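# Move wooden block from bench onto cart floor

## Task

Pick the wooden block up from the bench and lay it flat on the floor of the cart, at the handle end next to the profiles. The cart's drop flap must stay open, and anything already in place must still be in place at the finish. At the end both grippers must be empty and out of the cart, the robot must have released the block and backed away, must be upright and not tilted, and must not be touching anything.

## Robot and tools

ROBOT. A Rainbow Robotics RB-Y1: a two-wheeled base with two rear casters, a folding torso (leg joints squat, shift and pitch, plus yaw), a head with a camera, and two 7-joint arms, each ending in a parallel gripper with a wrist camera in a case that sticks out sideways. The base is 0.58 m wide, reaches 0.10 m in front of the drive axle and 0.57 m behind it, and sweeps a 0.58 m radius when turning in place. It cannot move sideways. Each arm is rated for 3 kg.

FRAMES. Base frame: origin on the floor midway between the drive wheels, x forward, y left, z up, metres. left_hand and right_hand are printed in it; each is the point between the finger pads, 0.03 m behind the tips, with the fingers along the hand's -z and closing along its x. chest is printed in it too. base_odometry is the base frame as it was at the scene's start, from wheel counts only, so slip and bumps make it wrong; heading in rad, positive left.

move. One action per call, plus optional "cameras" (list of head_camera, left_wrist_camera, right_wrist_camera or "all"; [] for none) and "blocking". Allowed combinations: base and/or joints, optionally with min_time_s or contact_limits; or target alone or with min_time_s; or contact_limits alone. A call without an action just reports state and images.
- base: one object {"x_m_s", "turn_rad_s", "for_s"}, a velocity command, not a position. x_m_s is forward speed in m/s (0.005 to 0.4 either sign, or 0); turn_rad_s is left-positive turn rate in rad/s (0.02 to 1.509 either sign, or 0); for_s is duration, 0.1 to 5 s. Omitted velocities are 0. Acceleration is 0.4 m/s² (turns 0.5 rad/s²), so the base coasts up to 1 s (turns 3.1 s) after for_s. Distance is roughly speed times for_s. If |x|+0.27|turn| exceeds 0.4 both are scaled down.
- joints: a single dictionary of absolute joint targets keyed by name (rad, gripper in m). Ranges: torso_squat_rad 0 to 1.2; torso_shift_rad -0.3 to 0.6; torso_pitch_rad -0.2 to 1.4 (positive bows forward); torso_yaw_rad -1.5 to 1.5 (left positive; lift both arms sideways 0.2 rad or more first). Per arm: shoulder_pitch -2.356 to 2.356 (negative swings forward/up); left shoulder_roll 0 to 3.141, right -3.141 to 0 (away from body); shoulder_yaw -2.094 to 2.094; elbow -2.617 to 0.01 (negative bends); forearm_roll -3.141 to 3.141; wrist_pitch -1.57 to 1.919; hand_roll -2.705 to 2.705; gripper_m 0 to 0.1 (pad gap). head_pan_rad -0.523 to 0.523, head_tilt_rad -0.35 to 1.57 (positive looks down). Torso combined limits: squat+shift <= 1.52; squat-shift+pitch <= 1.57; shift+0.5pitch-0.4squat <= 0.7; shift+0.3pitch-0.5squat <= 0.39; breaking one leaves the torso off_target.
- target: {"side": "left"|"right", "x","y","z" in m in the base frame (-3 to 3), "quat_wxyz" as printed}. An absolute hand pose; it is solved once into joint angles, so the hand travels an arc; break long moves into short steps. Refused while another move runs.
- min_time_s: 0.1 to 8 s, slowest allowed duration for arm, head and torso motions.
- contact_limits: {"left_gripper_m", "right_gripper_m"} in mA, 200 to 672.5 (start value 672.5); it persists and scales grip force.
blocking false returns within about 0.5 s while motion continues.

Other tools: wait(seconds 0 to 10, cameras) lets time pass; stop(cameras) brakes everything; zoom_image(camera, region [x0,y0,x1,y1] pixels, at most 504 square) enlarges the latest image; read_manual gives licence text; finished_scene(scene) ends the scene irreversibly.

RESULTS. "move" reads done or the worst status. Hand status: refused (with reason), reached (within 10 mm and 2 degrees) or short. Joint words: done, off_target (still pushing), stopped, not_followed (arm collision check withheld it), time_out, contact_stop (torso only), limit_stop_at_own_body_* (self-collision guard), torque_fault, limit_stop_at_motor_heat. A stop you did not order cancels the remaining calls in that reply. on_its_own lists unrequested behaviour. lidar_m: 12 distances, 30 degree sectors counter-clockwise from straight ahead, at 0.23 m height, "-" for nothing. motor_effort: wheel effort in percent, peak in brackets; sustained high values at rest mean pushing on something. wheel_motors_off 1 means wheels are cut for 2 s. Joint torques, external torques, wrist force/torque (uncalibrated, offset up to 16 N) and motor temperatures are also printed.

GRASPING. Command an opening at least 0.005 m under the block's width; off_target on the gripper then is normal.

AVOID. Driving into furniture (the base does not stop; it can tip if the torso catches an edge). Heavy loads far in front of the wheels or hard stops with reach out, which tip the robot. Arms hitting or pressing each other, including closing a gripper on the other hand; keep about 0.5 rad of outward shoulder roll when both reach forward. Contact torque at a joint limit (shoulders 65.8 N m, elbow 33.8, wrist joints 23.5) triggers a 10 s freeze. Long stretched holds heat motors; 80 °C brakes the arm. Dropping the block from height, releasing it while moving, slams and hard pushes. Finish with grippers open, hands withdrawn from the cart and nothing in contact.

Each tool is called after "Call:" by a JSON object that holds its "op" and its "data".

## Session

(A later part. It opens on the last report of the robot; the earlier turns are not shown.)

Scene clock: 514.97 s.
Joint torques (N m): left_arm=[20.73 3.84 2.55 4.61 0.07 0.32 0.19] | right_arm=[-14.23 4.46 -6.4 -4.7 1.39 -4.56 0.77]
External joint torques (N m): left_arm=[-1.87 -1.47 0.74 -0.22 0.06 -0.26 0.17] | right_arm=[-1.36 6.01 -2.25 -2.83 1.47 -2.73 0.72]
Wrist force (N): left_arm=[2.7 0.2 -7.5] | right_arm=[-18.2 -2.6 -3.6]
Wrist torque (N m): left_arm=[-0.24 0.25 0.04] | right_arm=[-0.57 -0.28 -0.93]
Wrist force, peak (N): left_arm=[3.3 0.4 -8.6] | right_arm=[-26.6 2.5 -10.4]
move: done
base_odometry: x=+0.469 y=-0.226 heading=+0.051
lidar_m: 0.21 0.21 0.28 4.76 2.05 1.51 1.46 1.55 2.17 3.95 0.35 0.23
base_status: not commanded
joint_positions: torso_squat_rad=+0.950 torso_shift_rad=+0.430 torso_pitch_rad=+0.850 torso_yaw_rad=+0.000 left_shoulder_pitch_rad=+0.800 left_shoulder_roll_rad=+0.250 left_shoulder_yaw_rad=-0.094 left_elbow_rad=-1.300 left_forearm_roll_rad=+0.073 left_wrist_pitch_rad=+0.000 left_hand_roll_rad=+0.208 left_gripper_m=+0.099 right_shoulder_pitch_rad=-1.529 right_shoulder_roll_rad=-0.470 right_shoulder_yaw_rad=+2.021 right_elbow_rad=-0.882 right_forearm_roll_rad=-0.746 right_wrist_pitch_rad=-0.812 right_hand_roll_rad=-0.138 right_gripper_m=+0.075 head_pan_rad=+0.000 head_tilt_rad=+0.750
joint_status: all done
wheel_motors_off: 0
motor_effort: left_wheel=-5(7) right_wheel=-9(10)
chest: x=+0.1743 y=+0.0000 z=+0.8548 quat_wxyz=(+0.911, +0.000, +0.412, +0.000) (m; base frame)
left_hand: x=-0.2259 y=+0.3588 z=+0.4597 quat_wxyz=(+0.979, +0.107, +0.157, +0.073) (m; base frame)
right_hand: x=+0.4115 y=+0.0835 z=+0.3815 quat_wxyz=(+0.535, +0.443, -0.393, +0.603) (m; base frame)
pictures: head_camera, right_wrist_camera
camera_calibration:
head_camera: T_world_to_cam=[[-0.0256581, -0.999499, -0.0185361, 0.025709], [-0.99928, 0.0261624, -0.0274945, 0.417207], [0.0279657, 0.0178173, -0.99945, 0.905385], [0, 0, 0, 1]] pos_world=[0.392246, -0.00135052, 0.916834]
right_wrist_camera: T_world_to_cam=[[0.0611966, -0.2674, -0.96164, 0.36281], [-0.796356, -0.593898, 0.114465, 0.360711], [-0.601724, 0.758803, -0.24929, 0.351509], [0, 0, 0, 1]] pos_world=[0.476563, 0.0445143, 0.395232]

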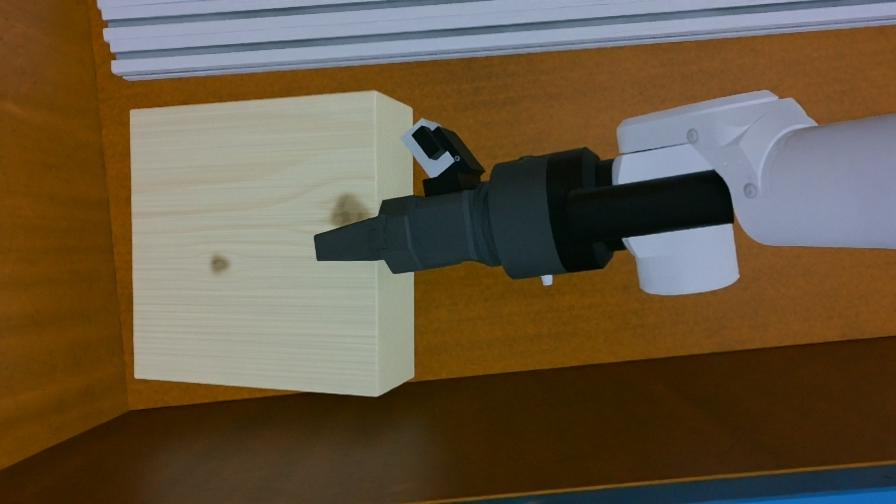

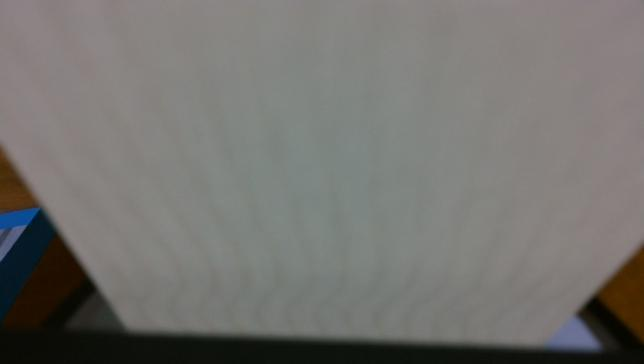

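Call:
{"op": "move", "data": {"joints": {"right_gripper_m":0.08}, "cameras": ["head_camera"]}}

Call:
{"op": "move", "data": {"joints": {"right_gripper_m":0.09}}}

Call:
{"op": "move", "data": {"joints": {"right_gripper_m":0.1}, "cameras": ["head_camera","right_wrist_camera"]}}

Scene clock: 522.57 s.
Joint torques (N m): left_arm=[21.08 3.95 2.61 4.65 0.12 0.35 0.16] | right_arm=[-14.53 2.72 -6.53 -4.26 0.04 -3.85 0.42]
External joint torques (N m): left_arm=[-1.51 -1.36 0.8 -0.17 0.11 -0.22 0.14] | right_arm=[-1.66 4.25 -2.37 -2.39 0.12 -2.02 0.37]
Wrist force (N): left_arm=[2.6 0.2 -7.4] | right_arm=[-15.7 0.5 -3.9]
Wrist torque (N m): left_arm=[-0.26 0.30 0.03] | right_arm=[-0.20 -0.59 -0.20]
Wrist force, peak (N): left_arm=[3.0 0.0 -8.4] | right_arm=[-19.0 -3.0 -4.6]
move: done
base_odometry: x=+0.469 y=-0.226 heading=+0.051
lidar_m: 0.21 0.22 0.29 4.77 2.03 1.51 1.47 1.55 2.16 3.94 0.35 0.23
base_status: not commanded
joint_positions: torso_squat_rad=+0.950 torso_shift_rad=+0.430 torso_pitch_rad=+0.850 torso_yaw_rad=+0.000 left_shoulder_pitch_rad=+0.800 left_shoulder_roll_rad=+0.250 left_shoulder_yaw_rad=-0.094 left_elbow_rad=-1.300 left_forearm_roll_rad=+0.073 left_wrist_pitch_rad=+0.000 left_hand_roll_rad=+0.208 left_gripper_m=+0.099 right_shoulder_pitch_rad=-1.529 right_shoulder_roll_rad=-0.470 right_shoulder_yaw_rad=+2.021 right_elbow_rad=-0.882 right_forearm_roll_rad=-0.746 right_wrist_pitch_rad=-0.812 right_hand_roll_rad=-0.138 right_gripper_m=+0.080 head_pan_rad=+0.000 head_tilt_rad=+0.750
joint_status: all done
wheel_motors_off: 0
motor_effort: left_wheel=-1(4) right_wheel=-10(10)
chest: x=+0.1743 y=+0.0000 z=+0.8548 quat_wxyz=(+0.911, +0.000, +0.412, +0.000) (m; base frame)
left_hand: x=-0.2259 y=+0.3588 z=+0.4597 quat_wxyz=(+0.979, +0.107, +0.157, +0.073) (m; base frame)
right_hand: x=+0.4112 y=+0.0838 z=+0.3816 quat_wxyz=(+0.534, +0.443, -0.393, +0.603) (m; base frame)
pictures: head_camera
camera_calibration:
head_camera: T_world_to_cam=[[-0.0255566, -0.999502, -0.0185323, 0.0256654], [-0.999285, 0.0260591, -0.0273982, 0.417121], [0.0278674, 0.0178189, -0.999453, 0.905426], [0, 0, 0, 1]] pos_world=[0.392247, -0.00135083, 0.916835]

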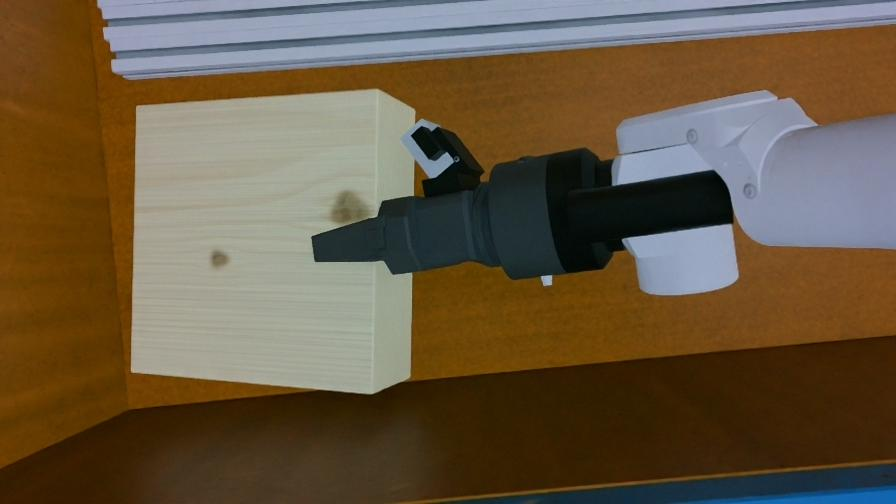

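Scene clock: 523.13 s.
Joint torques (N m): left_arm=[20.77 3.78 2.59 4.54 0.04 0.32 0.24] | right_arm=[-14.47 2.29 -6.5 -3.82 -0.06 -3.85 0.26]
External joint torques (N m): left_arm=[-1.83 -1.53 0.78 -0.28 0.03 -0.26 0.23] | right_arm=[-1.61 3.82 -2.35 -1.94 0.02 -2.02 0.21]
Wrist force (N): left_arm=[2.7 0.2 -7.7] | right_arm=[-15.4 2.2 -4.6]
Wrist torque (N m): left_arm=[-0.27 0.25 0.03] | right_arm=[-0.22 -0.61 -0.22]
Wrist force, peak (N): left_arm=[3.0 -0.9 -8.2] | right_arm=[-16.3 1.9 -5.1]
move: done
base_odometry: x=+0.469 y=-0.226 heading=+0.051
lidar_m: 0.22 0.21 0.29 4.78 2.03 1.51 1.46 1.56 2.16 3.93 0.35 0.23
base_status: not commanded
joint_positions: torso_squat_rad=+0.950 torso_shift_rad=+0.430 torso_pitch_rad=+0.850 torso_yaw_rad=+0.000 left_shoulder_pitch_rad=+0.800 left_shoulder_roll_rad=+0.250 left_shoulder_yaw_rad=-0.094 left_elbow_rad=-1.300 left_forearm_roll_rad=+0.073 left_wrist_pitch_rad=+0.000 left_hand_roll_rad=+0.208 left_gripper_m=+0.099 right_shoulder_pitch_rad=-1.529 right_shoulder_roll_rad=-0.470 right_shoulder_yaw_rad=+2.021 right_elbow_rad=-0.882 right_forearm_roll_rad=-0.746 right_wrist_pitch_rad=-0.812 right_hand_roll_rad=-0.138 right_gripper_m=+0.090 head_pan_rad=+0.000 head_tilt_rad=+0.750
joint_status: all done
wheel_motors_off: 0
motor_effort: left_wheel=+0(2) right_wheel=-10(10)
chest: x=+0.1743 y=+0.0000 z=+0.8548 quat_wxyz=(+0.911, +0.000, +0.412, +0.000) (m; base frame)
left_hand: x=-0.2259 y=+0.3588 z=+0.4597 quat_wxyz=(+0.979, +0.107, +0.157, +0.073) (m; base frame)
right_hand: x=+0.4111 y=+0.0838 z=+0.3817 quat_wxyz=(+0.534, +0.443, -0.393, +0.603) (m; base frame)
pictures: none

Scene clock: 523.70 s.
Joint torques (N m): left_arm=[20.65 3.92 2.9 4.73 0.05 0.33 0.29] | right_arm=[-14.12 1.29 -6.39 -3.6 -0.05 -3.89 0.41]
External joint torques (N m): left_arm=[-1.94 -1.39 1.09 -0.09 0.04 -0.24 0.27] | right_arm=[-1.26 2.81 -2.24 -1.72 0.03 -2.06 0.37]
Wrist force (N): left_arm=[3.0 -0.1 -7.2] | right_arm=[-15.3 2.6 -5.5]
Wrist torque (N m): left_arm=[-0.21 0.30 0.00] | right_arm=[-0.23 -0.70 -0.27]
Wrist force, peak (N): left_arm=[3.0 0.0 -8.0] | right_arm=[-15.9 2.4 -6.1]
move: done
base_odometry: x=+0.469 y=-0.226 heading=+0.051
lidar_m: 0.21 0.21 0.29 4.78 2.05 1.51 1.46 1.55 2.18 3.93 0.36 0.24
base_status: not commanded
joint_positions: torso_squat_rad=+0.950 torso_shift_rad=+0.430 torso_pitch_rad=+0.850 torso_yaw_rad=+0.000 left_shoulder_pitch_rad=+0.800 left_shoulder_roll_rad=+0.250 left_shoulder_yaw_rad=-0.094 left_elbow_rad=-1.300 left_forearm_roll_rad=+0.073 left_wrist_pitch_rad=+0.000 left_hand_roll_rad=+0.208 left_gripper_m=+0.099 right_shoulder_pitch_rad=-1.529 right_shoulder_roll_rad=-0.470 right_shoulder_yaw_rad=+2.021 right_elbow_rad=-0.883 right_forearm_roll_rad=-0.746 right_wrist_pitch_rad=-0.812 right_hand_roll_rad=-0.138 right_gripper_m=+0.099 head_pan_rad=+0.000 head_tilt_rad=+0.750
joint_status: all done
wheel_motors_off: 0
motor_effort: left_wheel=-1(1) right_wheel=-8(10)
chest: x=+0.1743 y=+0.0000 z=+0.8548 quat_wxyz=(+0.911, +0.000, +0.412, +0.000) (m; base frame)
left_hand: x=-0.2259 y=+0.3588 z=+0.4597 quat_wxyz=(+0.979, +0.107, +0.157, +0.073) (m; base frame)
right_hand: x=+0.4110 y=+0.0839 z=+0.3817 quat_wxyz=(+0.534, +0.444, -0.393, +0.603) (m; base frame)
pictures: head_camera, right_wrist_camera
camera_calibration:
head_camera: T_world_to_cam=[[-0.0255566, -0.999502, -0.0185323, 0.0256654], [-0.999285, 0.0260591, -0.0273982, 0.417121], [0.0278674, 0.0178189, -0.999453, 0.905426], [0, 0, 0, 1]] pos_world=[0.392247, -0.00135083, 0.916835]
right_wrist_camera: T_world_to_cam=[[0.0610795, -0.266492, -0.9619, 0.363159], [-0.795824, -0.594659, 0.114215, 0.360497], [-0.602439, 0.758527, -0.248402, 0.350987], [0, 0, 0, 1]] pos_world=[0.476159, 0.0449187, 0.395334]

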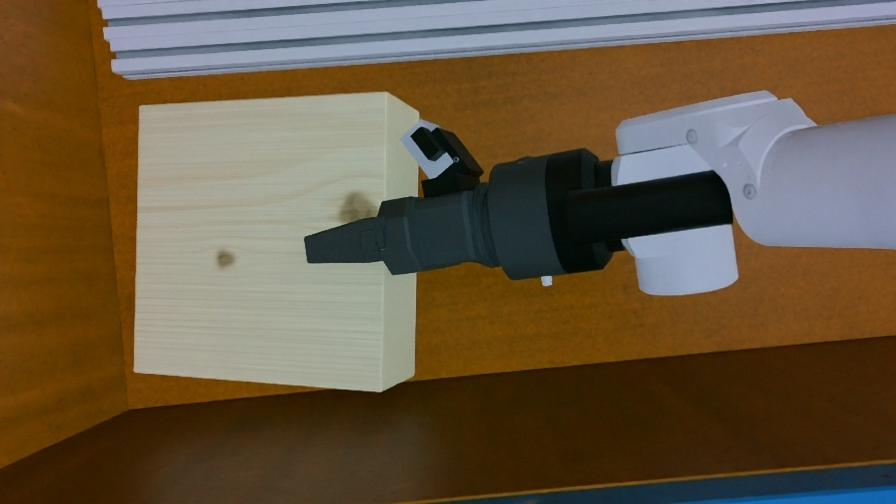

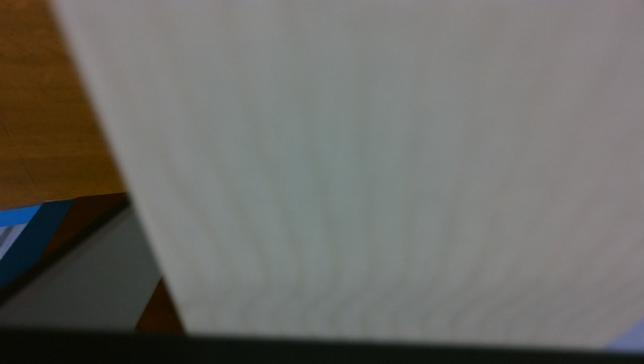

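Call:
{"op": "move", "data": {"target": {"side":"right","x":0.411,"y":0.0715,"z":0.361,"quat_wxyz":[0.5671,0.3881,-0.3441,0.6397]}, "min_time_s": 2.5, "cameras": ["head_camera"]}}

Call:
{"op": "move", "data": {"target": {"side":"right","x":0.411,"y":0.0614,"z":0.342,"quat_wxyz":[0.5943,0.3325,-0.2948,0.6704]}, "min_time_s": 2.5, "cameras": ["head_camera","right_wrist_camera"]}}

Scene clock: 528.40 s.
Joint torques (N m): left_arm=[20.7 3.95 2.8 4.54 -0.04 0.36 0.22] | right_arm=[-18.12 -2.93 -5.6 -4.38 -0.43 -3.23 0.39]
External joint torques (N m): left_arm=[-1.9 -1.36 0.99 -0.29 -0.05 -0.22 0.2] | right_arm=[-4.99 -0.86 -0.97 -2 -0.46 -1.51 0.35]
Wrist force (N): left_arm=[2.2 -0.1 -8.0] | right_arm=[-14.4 2.4 -7.4]
Wrist torque (N m): left_arm=[-0.19 0.25 0.04] | right_arm=[-0.14 -0.57 -0.43]
Wrist force, peak (N): left_arm=[3.4 -0.2 -8.1] | right_arm=[-15.9 2.2 -8.3]
move: done
base_odometry: x=+0.469 y=-0.226 heading=+0.051
lidar_m: 0.21 0.22 0.29 4.77 2.03 1.52 1.45 1.55 2.16 3.94 0.35 0.23
base_status: not commanded
joint_positions: torso_squat_rad=+0.950 torso_shift_rad=+0.430 torso_pitch_rad=+0.850 torso_yaw_rad=+0.000 left_shoulder_pitch_rad=+0.800 left_shoulder_roll_rad=+0.250 left_shoulder_yaw_rad=-0.094 left_elbow_rad=-1.300 left_forearm_roll_rad=+0.073 left_wrist_pitch_rad=+0.000 left_hand_roll_rad=+0.208 left_gripper_m=+0.099 right_shoulder_pitch_rad=-1.577 right_shoulder_roll_rad=-0.531 right_shoulder_yaw_rad=+2.026 right_elbow_rad=-1.040 right_forearm_roll_rad=-0.777 right_wrist_pitch_rad=-0.572 right_hand_roll_rad=-0.093 right_gripper_m=+0.099 head_pan_rad=+0.000 head_tilt_rad=+0.750
joint_status: all done
wheel_motors_off: 0
motor_effort: left_wheel=-1(1) right_wheel=-7(10)
chest: x=+0.1743 y=+0.0000 z=+0.8548 quat_wxyz=(+0.911, +0.000, +0.412, +0.000) (m; base frame)
left_hand: x=-0.2259 y=+0.3588 z=+0.4597 quat_wxyz=(+0.979, +0.107, +0.157, +0.073) (m; base frame)
right_hand: x=+0.4101 y=+0.0710 z=+0.3608 quat_wxyz=(+0.566, +0.391, -0.343, +0.640) (m; base frame)
right_hand_status: reached (checked arc, planned for 2.5 s): 1 mm and 0.3 deg off.
pictures: head_camera
camera_calibration:
head_camera: T_world_to_cam=[[-0.0255566, -0.999502, -0.0185323, 0.0256654], [-0.999285, 0.0260591, -0.0273982, 0.417121], [0.0278674, 0.0178189, -0.999453, 0.905426], [0, 0, 0, 1]] pos_world=[0.392247, -0.00135083, 0.916835]

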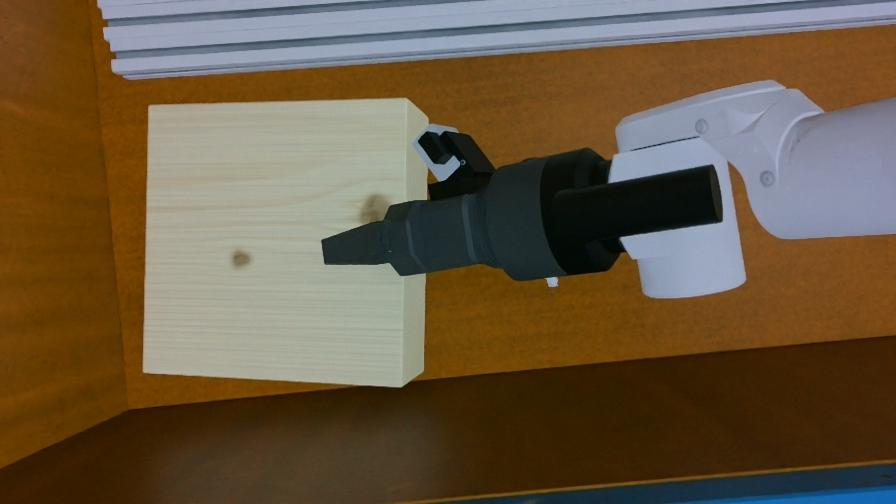

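Scene clock: 531.23 s.
Joint torques (N m): left_arm=[20.8 4.04 2.27 4.78 0.18 0.38 0.33] | right_arm=[-16.77 -4.49 -7.45 -2.18 -0.33 -1.1 0.42]
External joint torques (N m): left_arm=[-1.8 -1.27 0.46 -0.05 0.17 -0.2 0.31] | right_arm=[-3.44 -2.34 -2.48 0.59 -0.44 0.46 0.38]
Wrist force (N): left_arm=[2.5 0.0 -8.2] | right_arm=[-6.4 5.0 -3.1]
Wrist torque (N m): left_arm=[-0.25 0.24 0.03] | right_arm=[-0.07 -0.76 -0.35]
Wrist force, peak (N): left_arm=[2.3 -0.4 -8.9] | right_arm=[-14.8 2.8 -8.4]
move: done
base_odometry: x=+0.469 y=-0.226 heading=+0.051
lidar_m: 0.20 0.21 0.30 4.76 2.03 1.52 1.46 1.53 2.15 3.94 0.36 0.23
base_status: not commanded
joint_positions: torso_squat_rad=+0.950 torso_shift_rad=+0.430 torso_pitch_rad=+0.850 torso_yaw_rad=+0.000 left_shoulder_pitch_rad=+0.800 left_shoulder_roll_rad=+0.250 left_shoulder_yaw_rad=-0.094 left_elbow_rad=-1.300 left_forearm_roll_rad=+0.073 left_wrist_pitch_rad=+0.000 left_hand_roll_rad=+0.208 left_gripper_m=+0.099 right_shoulder_pitch_rad=-1.608 right_shoulder_roll_rad=-0.557 right_shoulder_yaw_rad=+2.010 right_elbow_rad=-1.146 right_forearm_roll_rad=-0.816 right_wrist_pitch_rad=-0.334 right_hand_roll_rad=-0.049 right_gripper_m=+0.099 head_pan_rad=+0.000 head_tilt_rad=+0.750
joint_status: all done
wheel_motors_off: 0
motor_effort: left_wheel=+0(1) right_wheel=-8(11)
chest: x=+0.1743 y=+0.0000 z=+0.8548 quat_wxyz=(+0.911, +0.000, +0.412, +0.000) (m; base frame)
left_hand: x=-0.2259 y=+0.3588 z=+0.4597 quat_wxyz=(+0.979, +0.107, +0.157, +0.073) (m; base frame)
right_hand: x=+0.4099 y=+0.0613 z=+0.3420 quat_wxyz=(+0.593, +0.335, -0.293, +0.671) (m; base frame)
right_hand_status: reached (checked arc, planned for 2.5 s): 1 mm and 0.3 deg off.
pictures: head_camera, right_wrist_camera
camera_calibration:
head_camera: T_world_to_cam=[[-0.0255547, -0.999502, -0.0185348, 0.025667], [-0.999282, 0.0260591, -0.0274981, 0.417211], [0.0279674, 0.0178188, -0.99945, 0.905384], [0, 0, 0, 1]] pos_world=[0.392247, -0.00135083, 0.916834]
right_wrist_camera: T_world_to_cam=[[0.0975688, -0.57446, -0.812697, 0.271916], [-0.800761, -0.53022, 0.278653, 0.292521], [-0.590984, 0.623588, -0.511738, 0.451322], [0, 0, 0, 1]] pos_world=[0.474433, 0.0298657, 0.370432]

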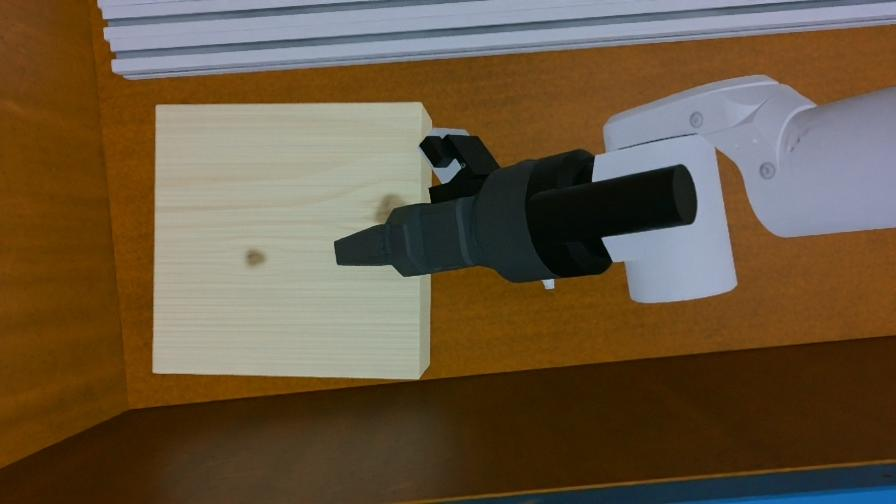

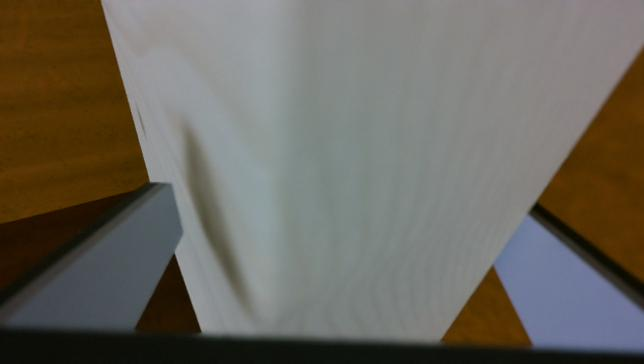

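Call:
{"op": "move", "data": {"target": {"side":"right","x":0.412,"y":0.035,"z":0.343,"quat_wxyz":[0.5943,0.3325,-0.2948,0.6704]}, "min_time_s": 2, "cameras": ["head_camera","right_wrist_camera"]}}

Scene clock: 535.23 s.
Joint torques (N m): left_arm=[21 3.92 2.66 4.86 0.09 0.35 0.15] | right_arm=[-11.89 -4.55 -3.53 -3.64 0.34 -1.76 0.27]
External joint torques (N m): left_arm=[-1.6 -1.39 0.85 0.03 0.08 -0.22 0.13] | right_arm=[1.13 -1.36 1.29 -0.85 0.23 -0.2 0.23]
Wrist force (N): left_arm=[2.9 -0.4 -8.0] | right_arm=[-5.5 1.4 -3.0]
Wrist torque (N m): left_arm=[-0.12 0.30 -0.01] | right_arm=[-0.16 -0.29 -0.27]
Wrist force, peak (N): left_arm=[3.1 -0.4 -8.6] | right_arm=[-14.5 2.0 -9.3]
move: done
base_odometry: x=+0.469 y=-0.226 heading=+0.052
lidar_m: 0.21 0.22 0.30 4.77 2.03 1.52 1.46 1.55 2.17 3.94 0.36 0.23
base_status: not commanded
joint_positions: torso_squat_rad=+0.950 torso_shift_rad=+0.430 torso_pitch_rad=+0.850 torso_yaw_rad=+0.000 left_shoulder_pitch_rad=+0.800 left_shoulder_roll_rad=+0.250 left_shoulder_yaw_rad=-0.094 left_elbow_rad=-1.300 left_forearm_roll_rad=+0.073 left_wrist_pitch_rad=+0.000 left_hand_roll_rad=+0.208 left_gripper_m=+0.099 right_shoulder_pitch_rad=-1.599 right_shoulder_roll_rad=-0.628 right_shoulder_yaw_rad=+2.014 right_elbow_rad=-1.192 right_forearm_roll_rad=-0.809 right_wrist_pitch_rad=-0.358 right_hand_roll_rad=-0.024 right_gripper_m=+0.099 head_pan_rad=+0.000 head_tilt_rad=+0.750
joint_status: all done
wheel_motors_off: 0
motor_effort: left_wheel=+1(2) right_wheel=-7(11)
chest: x=+0.1743 y=+0.0000 z=+0.8548 quat_wxyz=(+0.911, +0.000, +0.412, +0.000) (m; base frame)
left_hand: x=-0.2259 y=+0.3588 z=+0.4597 quat_wxyz=(+0.979, +0.107, +0.157, +0.073) (m; base frame)
right_hand: x=+0.4122 y=+0.0354 z=+0.3432 quat_wxyz=(+0.594, +0.333, -0.295, +0.670) (m; base frame)
right_hand_status: reached (checked arc, planned for 2.0 s): 0 mm and 0.0 deg off.
pictures: head_camera, right_wrist_camera
camera_calibration:
head_camera: T_world_to_cam=[[-0.0255547, -0.999502, -0.0185348, 0.025667], [-0.999282, 0.0260591, -0.0274981, 0.417211], [0.0279674, 0.0178188, -0.99945, 0.905384], [0, 0, 0, 1]] pos_world=[0.392247, -0.00135083, 0.916834]
right_wrist_camera: T_world_to_cam=[[0.0990538, -0.575527, -0.811762, 0.256876], [-0.803981, -0.526978, 0.275515, 0.282573], [-0.586347, 0.62535, -0.514912, 0.468363], [0, 0, 0, 1]] pos_world=[0.476362, 0.00385809, 0.371834]

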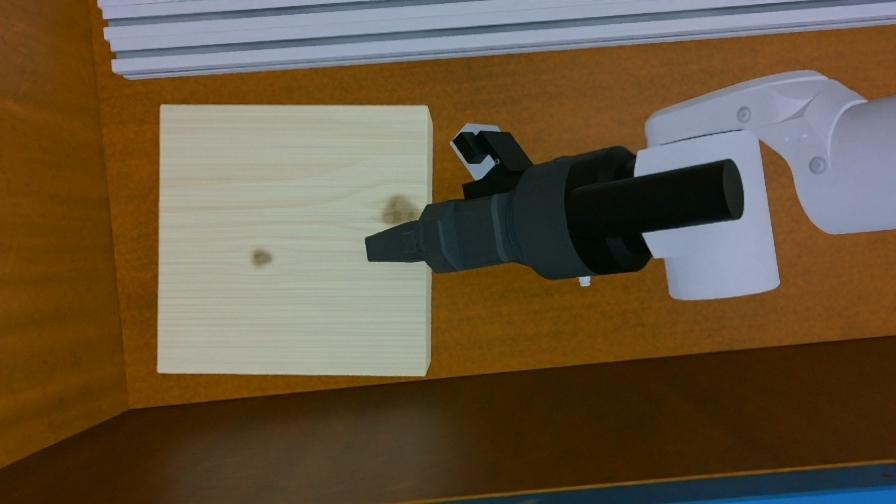

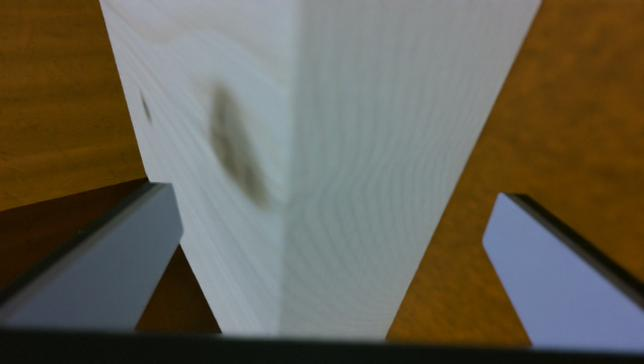

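Call:
{"op": "move", "data": {"target": {"side":"right","x":0.412,"y":-0.05,"z":0.36,"quat_wxyz":[0.5943,0.3325,-0.2948,0.6704]}, "min_time_s": 1.5}}

Call:
{"op": "move", "data": {"target": {"side":"right","x":0.42,"y":-0.05,"z":0.5,"quat_wxyz":[0.5943,0.3325,-0.2948,0.6704]}, "min_time_s": 1.5, "cameras": ["head_camera"]}}

Call:
{"op": "zoom_image", "data": {"camera": "head_camera", "region": [60, 60, 500, 440]}}

Scene clock: 538.90 s.
Joint torques (N m): left_arm=[20.58 4.33 2.87 4.65 0.07 0.35 0.21] | right_arm=[-14 -7.78 -2.8 -3.31 0.24 -1.64 0.28]
External joint torques (N m): left_arm=[-2.02 -0.98 1.06 -0.18 0.06 -0.22 0.19] | right_arm=[-2.18 -1.32 1.34 -0.68 0.11 -0.08 0.24]
Wrist force (N): left_arm=[2.6 -0.1 -7.3] | right_arm=[-5.3 1.6 -3.2]
Wrist torque (N m): left_arm=[-0.19 0.24 0.04] | right_arm=[-0.24 -0.25 -0.25]
Wrist force, peak (N): left_arm=[3.2 0.2 -8.3] | right_arm=[-5.7 1.9 -3.6]
move: done
base_odometry: x=+0.469 y=-0.226 heading=+0.052
lidar_m: 0.20 0.22 0.28 4.77 2.03 1.51 1.46 1.55 2.15 3.94 0.35 0.24
base_status: not commanded
joint_positions: torso_squat_rad=+0.950 torso_shift_rad=+0.430 torso_pitch_rad=+0.850 torso_yaw_rad=+0.000 left_shoulder_pitch_rad=+0.800 left_shoulder_roll_rad=+0.250 left_shoulder_yaw_rad=-0.094 left_elbow_rad=-1.300 left_forearm_roll_rad=+0.073 left_wrist_pitch_rad=+0.000 left_hand_roll_rad=+0.208 left_gripper_m=+0.099 right_shoulder_pitch_rad=-1.605 right_shoulder_roll_rad=-0.866 right_shoulder_yaw_rad=+2.071 right_elbow_rad=-1.348 right_forearm_roll_rad=-0.766 right_wrist_pitch_rad=-0.457 right_hand_roll_rad=+0.019 right_gripper_m=+0.099 head_pan_rad=+0.000 head_tilt_rad=+0.750
joint_status: all done
wheel_motors_off: 0
motor_effort: left_wheel=+1(2) right_wheel=-9(11)
chest: x=+0.1743 y=+0.0000 z=+0.8548 quat_wxyz=(+0.911, +0.000, +0.412, +0.000) (m; base frame)
left_hand: x=-0.2259 y=+0.3588 z=+0.4597 quat_wxyz=(+0.979, +0.107, +0.157, +0.073) (m; base frame)
right_hand: x=+0.4118 y=-0.0498 z=+0.3599 quat_wxyz=(+0.594, +0.333, -0.295, +0.670) (m; base frame)
right_hand_status: reached (checked arc, planned for 1.5 s): 0 mm and 0.0 deg off.
pictures: none

Scene clock: 540.73 s.
Joint torques (N m): left_arm=[21 4.21 2.67 4.71 -0.03 0.28 0.19] | right_arm=[-13.4 -7.68 -6.71 -4.81 -0.33 -1.52 -0.16]
External joint torques (N m): left_arm=[-1.6 -1.1 0.86 -0.11 -0.04 -0.3 0.17] | right_arm=[-1.57 -0.85 -0.76 -0.64 -0.5 0.05 -0.2]
Wrist force (N): left_arm=[3.6 -0.3 -7.1] | right_arm=[-5.6 1.5 -3.1]
Wrist torque (N m): left_arm=[-0.20 0.38 -0.02] | right_arm=[-0.21 -0.28 -0.06]
Wrist force, peak (N): left_arm=[3.2 -0.5 -8.2] | right_arm=[-5.6 2.4 -3.8]
move: done
base_odometry: x=+0.469 y=-0.226 heading=+0.052
lidar_m: 0.21 0.22 0.29 4.78 2.03 1.50 1.45 1.54 2.17 3.94 0.36 0.24
base_status: not commanded
joint_positions: torso_squat_rad=+0.950 torso_shift_rad=+0.430 torso_pitch_rad=+0.850 torso_yaw_rad=+0.000 left_shoulder_pitch_rad=+0.800 left_shoulder_roll_rad=+0.250 left_shoulder_yaw_rad=-0.094 left_elbow_rad=-1.300 left_forearm_roll_rad=+0.073 left_wrist_pitch_rad=+0.000 left_hand_roll_rad=+0.208 left_gripper_m=+0.099 right_shoulder_pitch_rad=-1.885 right_shoulder_roll_rad=-1.258 right_shoulder_yaw_rad=+2.049 right_elbow_rad=-2.001 right_forearm_roll_rad=-0.784 right_wrist_pitch_rad=-0.167 right_hand_roll_rad=+0.012 right_gripper_m=+0.099 head_pan_rad=+0.000 head_tilt_rad=+0.750
joint_status: all done
wheel_motors_off: 0
motor_effort: left_wheel=+2(2) right_wheel=-9(10)
chest: x=+0.1743 y=+0.0000 z=+0.8548 quat_wxyz=(+0.911, +0.000, +0.412, +0.000) (m; base frame)
left_hand: x=-0.2259 y=+0.3588 z=+0.4597 quat_wxyz=(+0.979, +0.107, +0.157, +0.073) (m; base frame)
right_hand: x=+0.4198 y=-0.0502 z=+0.4999 quat_wxyz=(+0.594, +0.334, -0.294, +0.671) (m; base frame)
right_hand_status: reached (checked arc, planned for 1.5 s): 0 mm and 0.2 deg off.
pictures: head_camera
camera_calibration:
head_camera: T_world_to_cam=[[-0.0255547, -0.999502, -0.0185348, 0.0257669], [-0.999282, 0.0260591, -0.0274981, 0.417209], [0.0279674, 0.0178188, -0.99945, 0.905382], [0, 0, 0, 1]] pos_world=[0.392247, -0.00125083, 0.916834]

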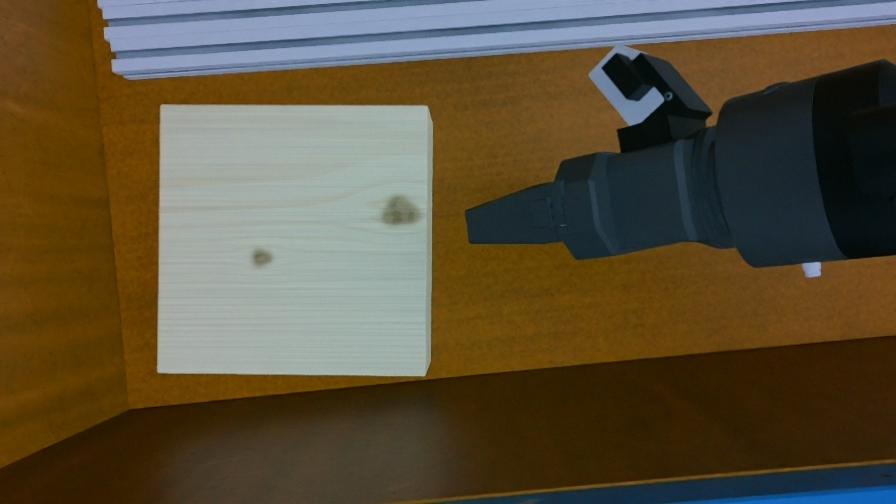

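Scaled by 1.145 from the camera's 896x504 image, which has a finer 1280x720 frame.

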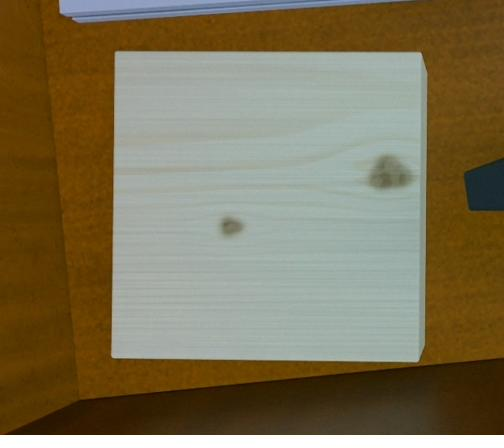

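Call:
{"op": "move", "data": {"joints": {"torso_squat_rad":0.3,"torso_shift_rad":0.25}, "min_time_s": 3}}

Call:
{"op": "move", "data": {"target": {"side":"right","x":0.42,"y":-0.15,"z":0.9,"quat_wxyz":[0.5943,0.3325,-0.2948,0.6704]}, "min_time_s": 1.5, "cameras": ["head_camera"]}}

Call:
{"op": "move", "data": {"base": {"x_m_s":-0.2,"for_s":2.3}, "joints": {"head_tilt_rad":0.2}, "cameras": ["head_camera"]}}

Scene clock: 545.93 s.
Joint torques (N m): left_arm=[20.95 4.21 2.6 4.68 0.07 0.32 0.18] | right_arm=[-13.16 -7.68 -6.83 -4.79 -0.2 -1.58 -0.29]
External joint torques (N m): left_arm=[-1.64 -1.11 0.79 -0.14 0.06 -0.25 0.16] | right_arm=[-1.33 -0.85 -0.88 -0.62 -0.37 -0.01 -0.33]
Wrist force (N): left_arm=[2.6 0.1 -7.9] | right_arm=[-5.8 1.2 -3.6]
Wrist torque (N m): left_arm=[-0.26 0.22 0.07] | right_arm=[-0.17 -0.28 -0.08]
Wrist force, peak (N): left_arm=[3.3 0.5 -8.1] | right_arm=[-5.6 2.3 -3.4]
move: done
base_odometry: x=+0.469 y=-0.226 heading=+0.052
lidar_m: 0.21 0.21 0.30 4.77 2.03 1.51 1.46 1.56 2.17 3.94 0.35 0.23
base_status: not commanded
joint_positions: torso_squat_rad=+0.300 torso_shift_rad=+0.250 torso_pitch_rad=+0.850 torso_yaw_rad=+0.000 left_shoulder_pitch_rad=+0.800 left_shoulder_roll_rad=+0.250 left_shoulder_yaw_rad=-0.094 left_elbow_rad=-1.300 left_forearm_roll_rad=+0.073 left_wrist_pitch_rad=+0.000 left_hand_roll_rad=+0.208 left_gripper_m=+0.099 right_shoulder_pitch_rad=-1.885 right_shoulder_roll_rad=-1.258 right_shoulder_yaw_rad=+2.049 right_elbow_rad=-2.001 right_forearm_roll_rad=-0.784 right_wrist_pitch_rad=-0.167 right_hand_roll_rad=+0.012 right_gripper_m=+0.099 head_pan_rad=+0.000 head_tilt_rad=+0.750
joint_status: all done
wheel_motors_off: 0
motor_effort: left_wheel=+3(4) right_wheel=-7(10)
chest: x=+0.1699 y=+0.0000 z=+1.1327 quat_wxyz=(+0.911, +0.000, +0.412, +0.000) (m; base frame)
left_hand: x=-0.2302 y=+0.3588 z=+0.7375 quat_wxyz=(+0.979, +0.107, +0.157, +0.073) (m; base frame)
right_hand: x=+0.4154 y=-0.0501 z=+0.7778 quat_wxyz=(+0.594, +0.334, -0.294, +0.671) (m; base frame)
pictures: none

Scene clock: 547.80 s.
Joint torques (N m): left_arm=[20.84 3.8 2.68 4.66 0 0.37 0.12] | right_arm=[-8.1 -7.21 -7.2 -3 -0.99 -0.63 0.27]
External joint torques (N m): left_arm=[-1.75 -1.52 0.87 -0.16 -0.01 -0.2 0.1] | right_arm=[-1.44 -0.71 -0.85 -0.27 -0.35 0.04 0.23]
Wrist force (N): left_arm=[2.5 0.1 -7.1] | right_arm=[-5.1 1.8 -3.2]
Wrist torque (N m): left_arm=[-0.29 0.28 0.01] | right_arm=[-0.23 -0.20 -0.05]
Wrist force, peak (N): left_arm=[3.5 -0.3 -8.0] | right_arm=[-6.1 2.4 -3.3]
move: done
base_odometry: x=+0.469 y=-0.226 heading=+0.052
lidar_m: 0.21 0.22 0.29 4.79 2.03 1.51 1.47 1.55 2.18 3.95 0.36 0.23
base_status: not commanded
joint_positions: torso_squat_rad=+0.300 torso_shift_rad=+0.250 torso_pitch_rad=+0.850 torso_yaw_rad=+0.000 left_shoulder_pitch_rad=+0.800 left_shoulder_roll_rad=+0.250 left_shoulder_yaw_rad=-0.094 left_elbow_rad=-1.300 left_forearm_roll_rad=+0.073 left_wrist_pitch_rad=+0.000 left_hand_roll_rad=+0.208 left_gripper_m=+0.099 right_shoulder_pitch_rad=-2.056 right_shoulder_roll_rad=-1.888 right_shoulder_yaw_rad=+1.994 right_elbow_rad=-2.268 right_forearm_roll_rad=+0.380 right_wrist_pitch_rad=-0.479 right_hand_roll_rad=-1.120 right_gripper_m=+0.099 head_pan_rad=+0.000 head_tilt_rad=+0.750
joint_status: all done
wheel_motors_off: 0
motor_effort: left_wheel=+1(3) right_wheel=-9(10)
chest: x=+0.1699 y=+0.0001 z=+1.1326 quat_wxyz=(+0.911, +0.000, +0.412, +0.000) (m; base frame)
left_hand: x=-0.2302 y=+0.3588 z=+0.7375 quat_wxyz=(+0.979, +0.107, +0.157, +0.073) (m; base frame)
right_hand: x=+0.4202 y=-0.1505 z=+0.8994 quat_wxyz=(+0.593, +0.333, -0.301, +0.668) (m; base frame)
right_hand_status: reached (checked arc, planned for 1.5 s): 1 mm and 0.8 deg off.
pictures: head_camera
camera_calibration:
head_camera: T_world_to_cam=[[-0.0255529, -0.999502, -0.0185374, 0.0308076], [-0.999279, 0.026059, -0.0275981, 0.420572], [0.0280674, 0.0178188, -0.999447, 1.18321], [0, 0, 0, 1]] pos_world=[0.387846, -0.00125083, 1.19473]

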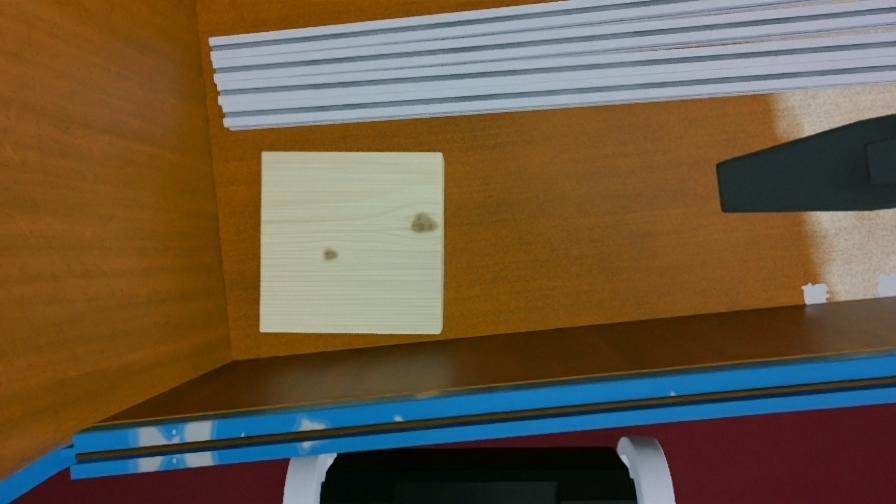

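Scene clock: 551.17 s.
Joint torques (N m): left_arm=[20.74 3.69 2.48 4.61 0.14 0.3 0.24] | right_arm=[-7.84 -6.86 -7.6 -3.02 -0.81 -0.64 0.29]
External joint torques (N m): left_arm=[-1.85 -1.63 0.67 -0.21 0.13 -0.27 0.22] | right_arm=[-1.19 -0.36 -1.25 -0.3 -0.17 0.02 0.25]
Wrist force (N): left_arm=[2.9 -0.3 -7.8] | right_arm=[-5.3 1.7 -2.9]
Wrist torque (N m): left_arm=[-0.20 0.32 0.00] | right_arm=[-0.21 -0.22 -0.03]
Wrist force, peak (N): left_arm=[2.9 -0.1 -8.2] | right_arm=[-5.8 1.9 -3.4]
move: done
base_odometry: x=+0.010 y=-0.250 heading=+0.052
lidar_m: 0.67 0.69 1.79 3.61 1.38 1.04 1.00 1.06 1.49 4.42 1.06 0.72
base_status: done (sent for 2.3 of 2.3 s)
joint_positions: torso_squat_rad=+0.300 torso_shift_rad=+0.250 torso_pitch_rad=+0.850 torso_yaw_rad=+0.000 left_shoulder_pitch_rad=+0.800 left_shoulder_roll_rad=+0.250 left_shoulder_yaw_rad=-0.094 left_elbow_rad=-1.300 left_forearm_roll_rad=+0.073 left_wrist_pitch_rad=+0.000 left_hand_roll_rad=+0.208 left_gripper_m=+0.099 right_shoulder_pitch_rad=-2.056 right_shoulder_roll_rad=-1.888 right_shoulder_yaw_rad=+1.994 right_elbow_rad=-2.268 right_forearm_roll_rad=+0.380 right_wrist_pitch_rad=-0.479 right_hand_roll_rad=-1.120 right_gripper_m=+0.099 head_pan_rad=+0.000 head_tilt_rad=+0.200
joint_status: all done
wheel_motors_off: 0
motor_effort: left_wheel=+11(25) right_wheel=-11(31)
chest: x=+0.1699 y=+0.0001 z=+1.1327 quat_wxyz=(+0.911, +0.000, +0.412, +0.000) (m; base frame)
left_hand: x=-0.2302 y=+0.3588 z=+0.7375 quat_wxyz=(+0.979, +0.107, +0.157, +0.073) (m; base frame)
right_hand: x=+0.4202 y=-0.1505 z=+0.8994 quat_wxyz=(+0.593, +0.333, -0.301, +0.668) (m; base frame)
pictures: head_camera
camera_calibration:
head_camera: T_world_to_cam=[[-0.0120973, -0.999502, -0.0291606, 0.0395632], [-0.837452, 0.0260624, -0.545889, 1.0133], [0.546377, 0.0178168, -0.83735, 0.807399], [0, 0, 0, 1]] pos_world=[0.407924, -0.00125081, 1.23038]

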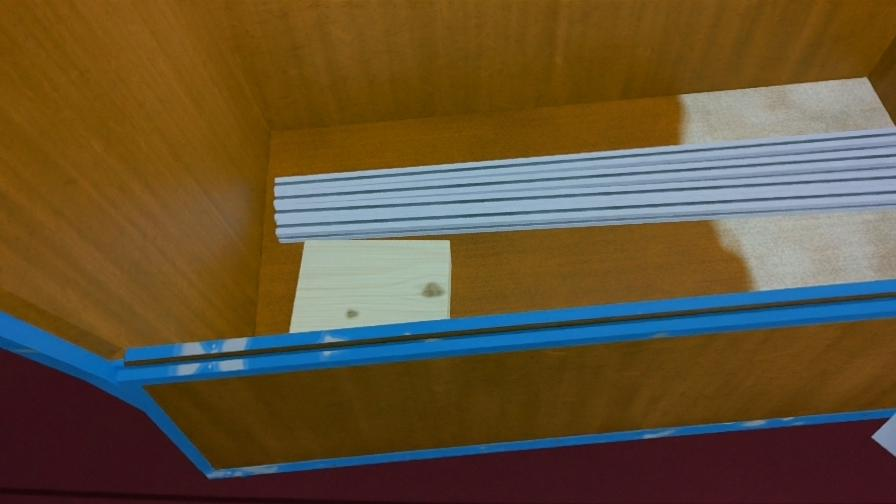

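Call:
{"op": "move", "data": {"joints": {"torso_pitch_rad":0.1,"torso_shift_rad":0.0,"torso_squat_rad":0.35}, "min_time_s": 2}}

Call:
{"op": "finished_scene", "data": {"scene": 2}}

Scene clock: 555.43 s.
Joint torques (N m): left_arm=[8.67 4.48 3.38 -3.11 0.17 -1.25 0.1] | right_arm=[-9.97 1.07 -9.37 2.46 -0.98 0.86 0.24]
External joint torques (N m): left_arm=[-0.95 -1.21 0.82 -0.05 0.14 -0.37 0.12] | right_arm=[-0.68 0.03 -0.48 0.01 -0.16 0.13 0.22]
Wrist force (N): left_arm=[-1.7 0.9 -7.4] | right_arm=[-3.5 5.9 -2.4]
Wrist torque (N m): left_arm=[-0.30 0.08 0.04] | right_arm=[-0.45 -0.11 -0.04]
Wrist force, peak (N): left_arm=[3.2 -0.8 -7.9] | right_arm=[-4.2 6.0 -2.6]
move: done
base_odometry: x=+0.010 y=-0.250 heading=+0.053
lidar_m: 0.68 0.69 1.78 3.62 1.39 1.04 1.00 1.08 1.50 4.42 1.06 0.73
base_status: not commanded
joint_positions: torso_squat_rad=+0.350 torso_shift_rad=+0.000 torso_pitch_rad=+0.100 torso_yaw_rad=+0.000 left_shoulder_pitch_rad=+0.800 left_shoulder_roll_rad=+0.250 left_shoulder_yaw_rad=-0.094 left_elbow_rad=-1.300 left_forearm_roll_rad=+0.073 left_wrist_pitch_rad=+0.000 left_hand_roll_rad=+0.208 left_gripper_m=+0.099 right_shoulder_pitch_rad=-2.056 right_shoulder_roll_rad=-1.888 right_shoulder_yaw_rad=+1.994 right_elbow_rad=-2.268 right_forearm_roll_rad=+0.380 right_wrist_pitch_rad=-0.479 right_hand_roll_rad=-1.120 right_gripper_m=+0.099 head_pan_rad=+0.000 head_tilt_rad=+0.200
joint_status: all done
wheel_motors_off: 0
motor_effort: left_wheel=+14(16) right_wheel=-12(15)
chest: x=-0.1971 y=+0.0001 z=+1.2459 quat_wxyz=(+0.999, +0.000, +0.050, +0.000) (m; base frame)
left_hand: x=-0.2204 y=+0.3588 z=+0.6841 quat_wxyz=(+0.968, +0.073, -0.213, +0.107) (m; base frame)
right_hand: x=+0.1450 y=-0.1504 z=+1.2460 quat_wxyz=(+0.442, +0.065, -0.498, +0.744) (m; base frame)
pictures: none

The scene is finished: the task was done.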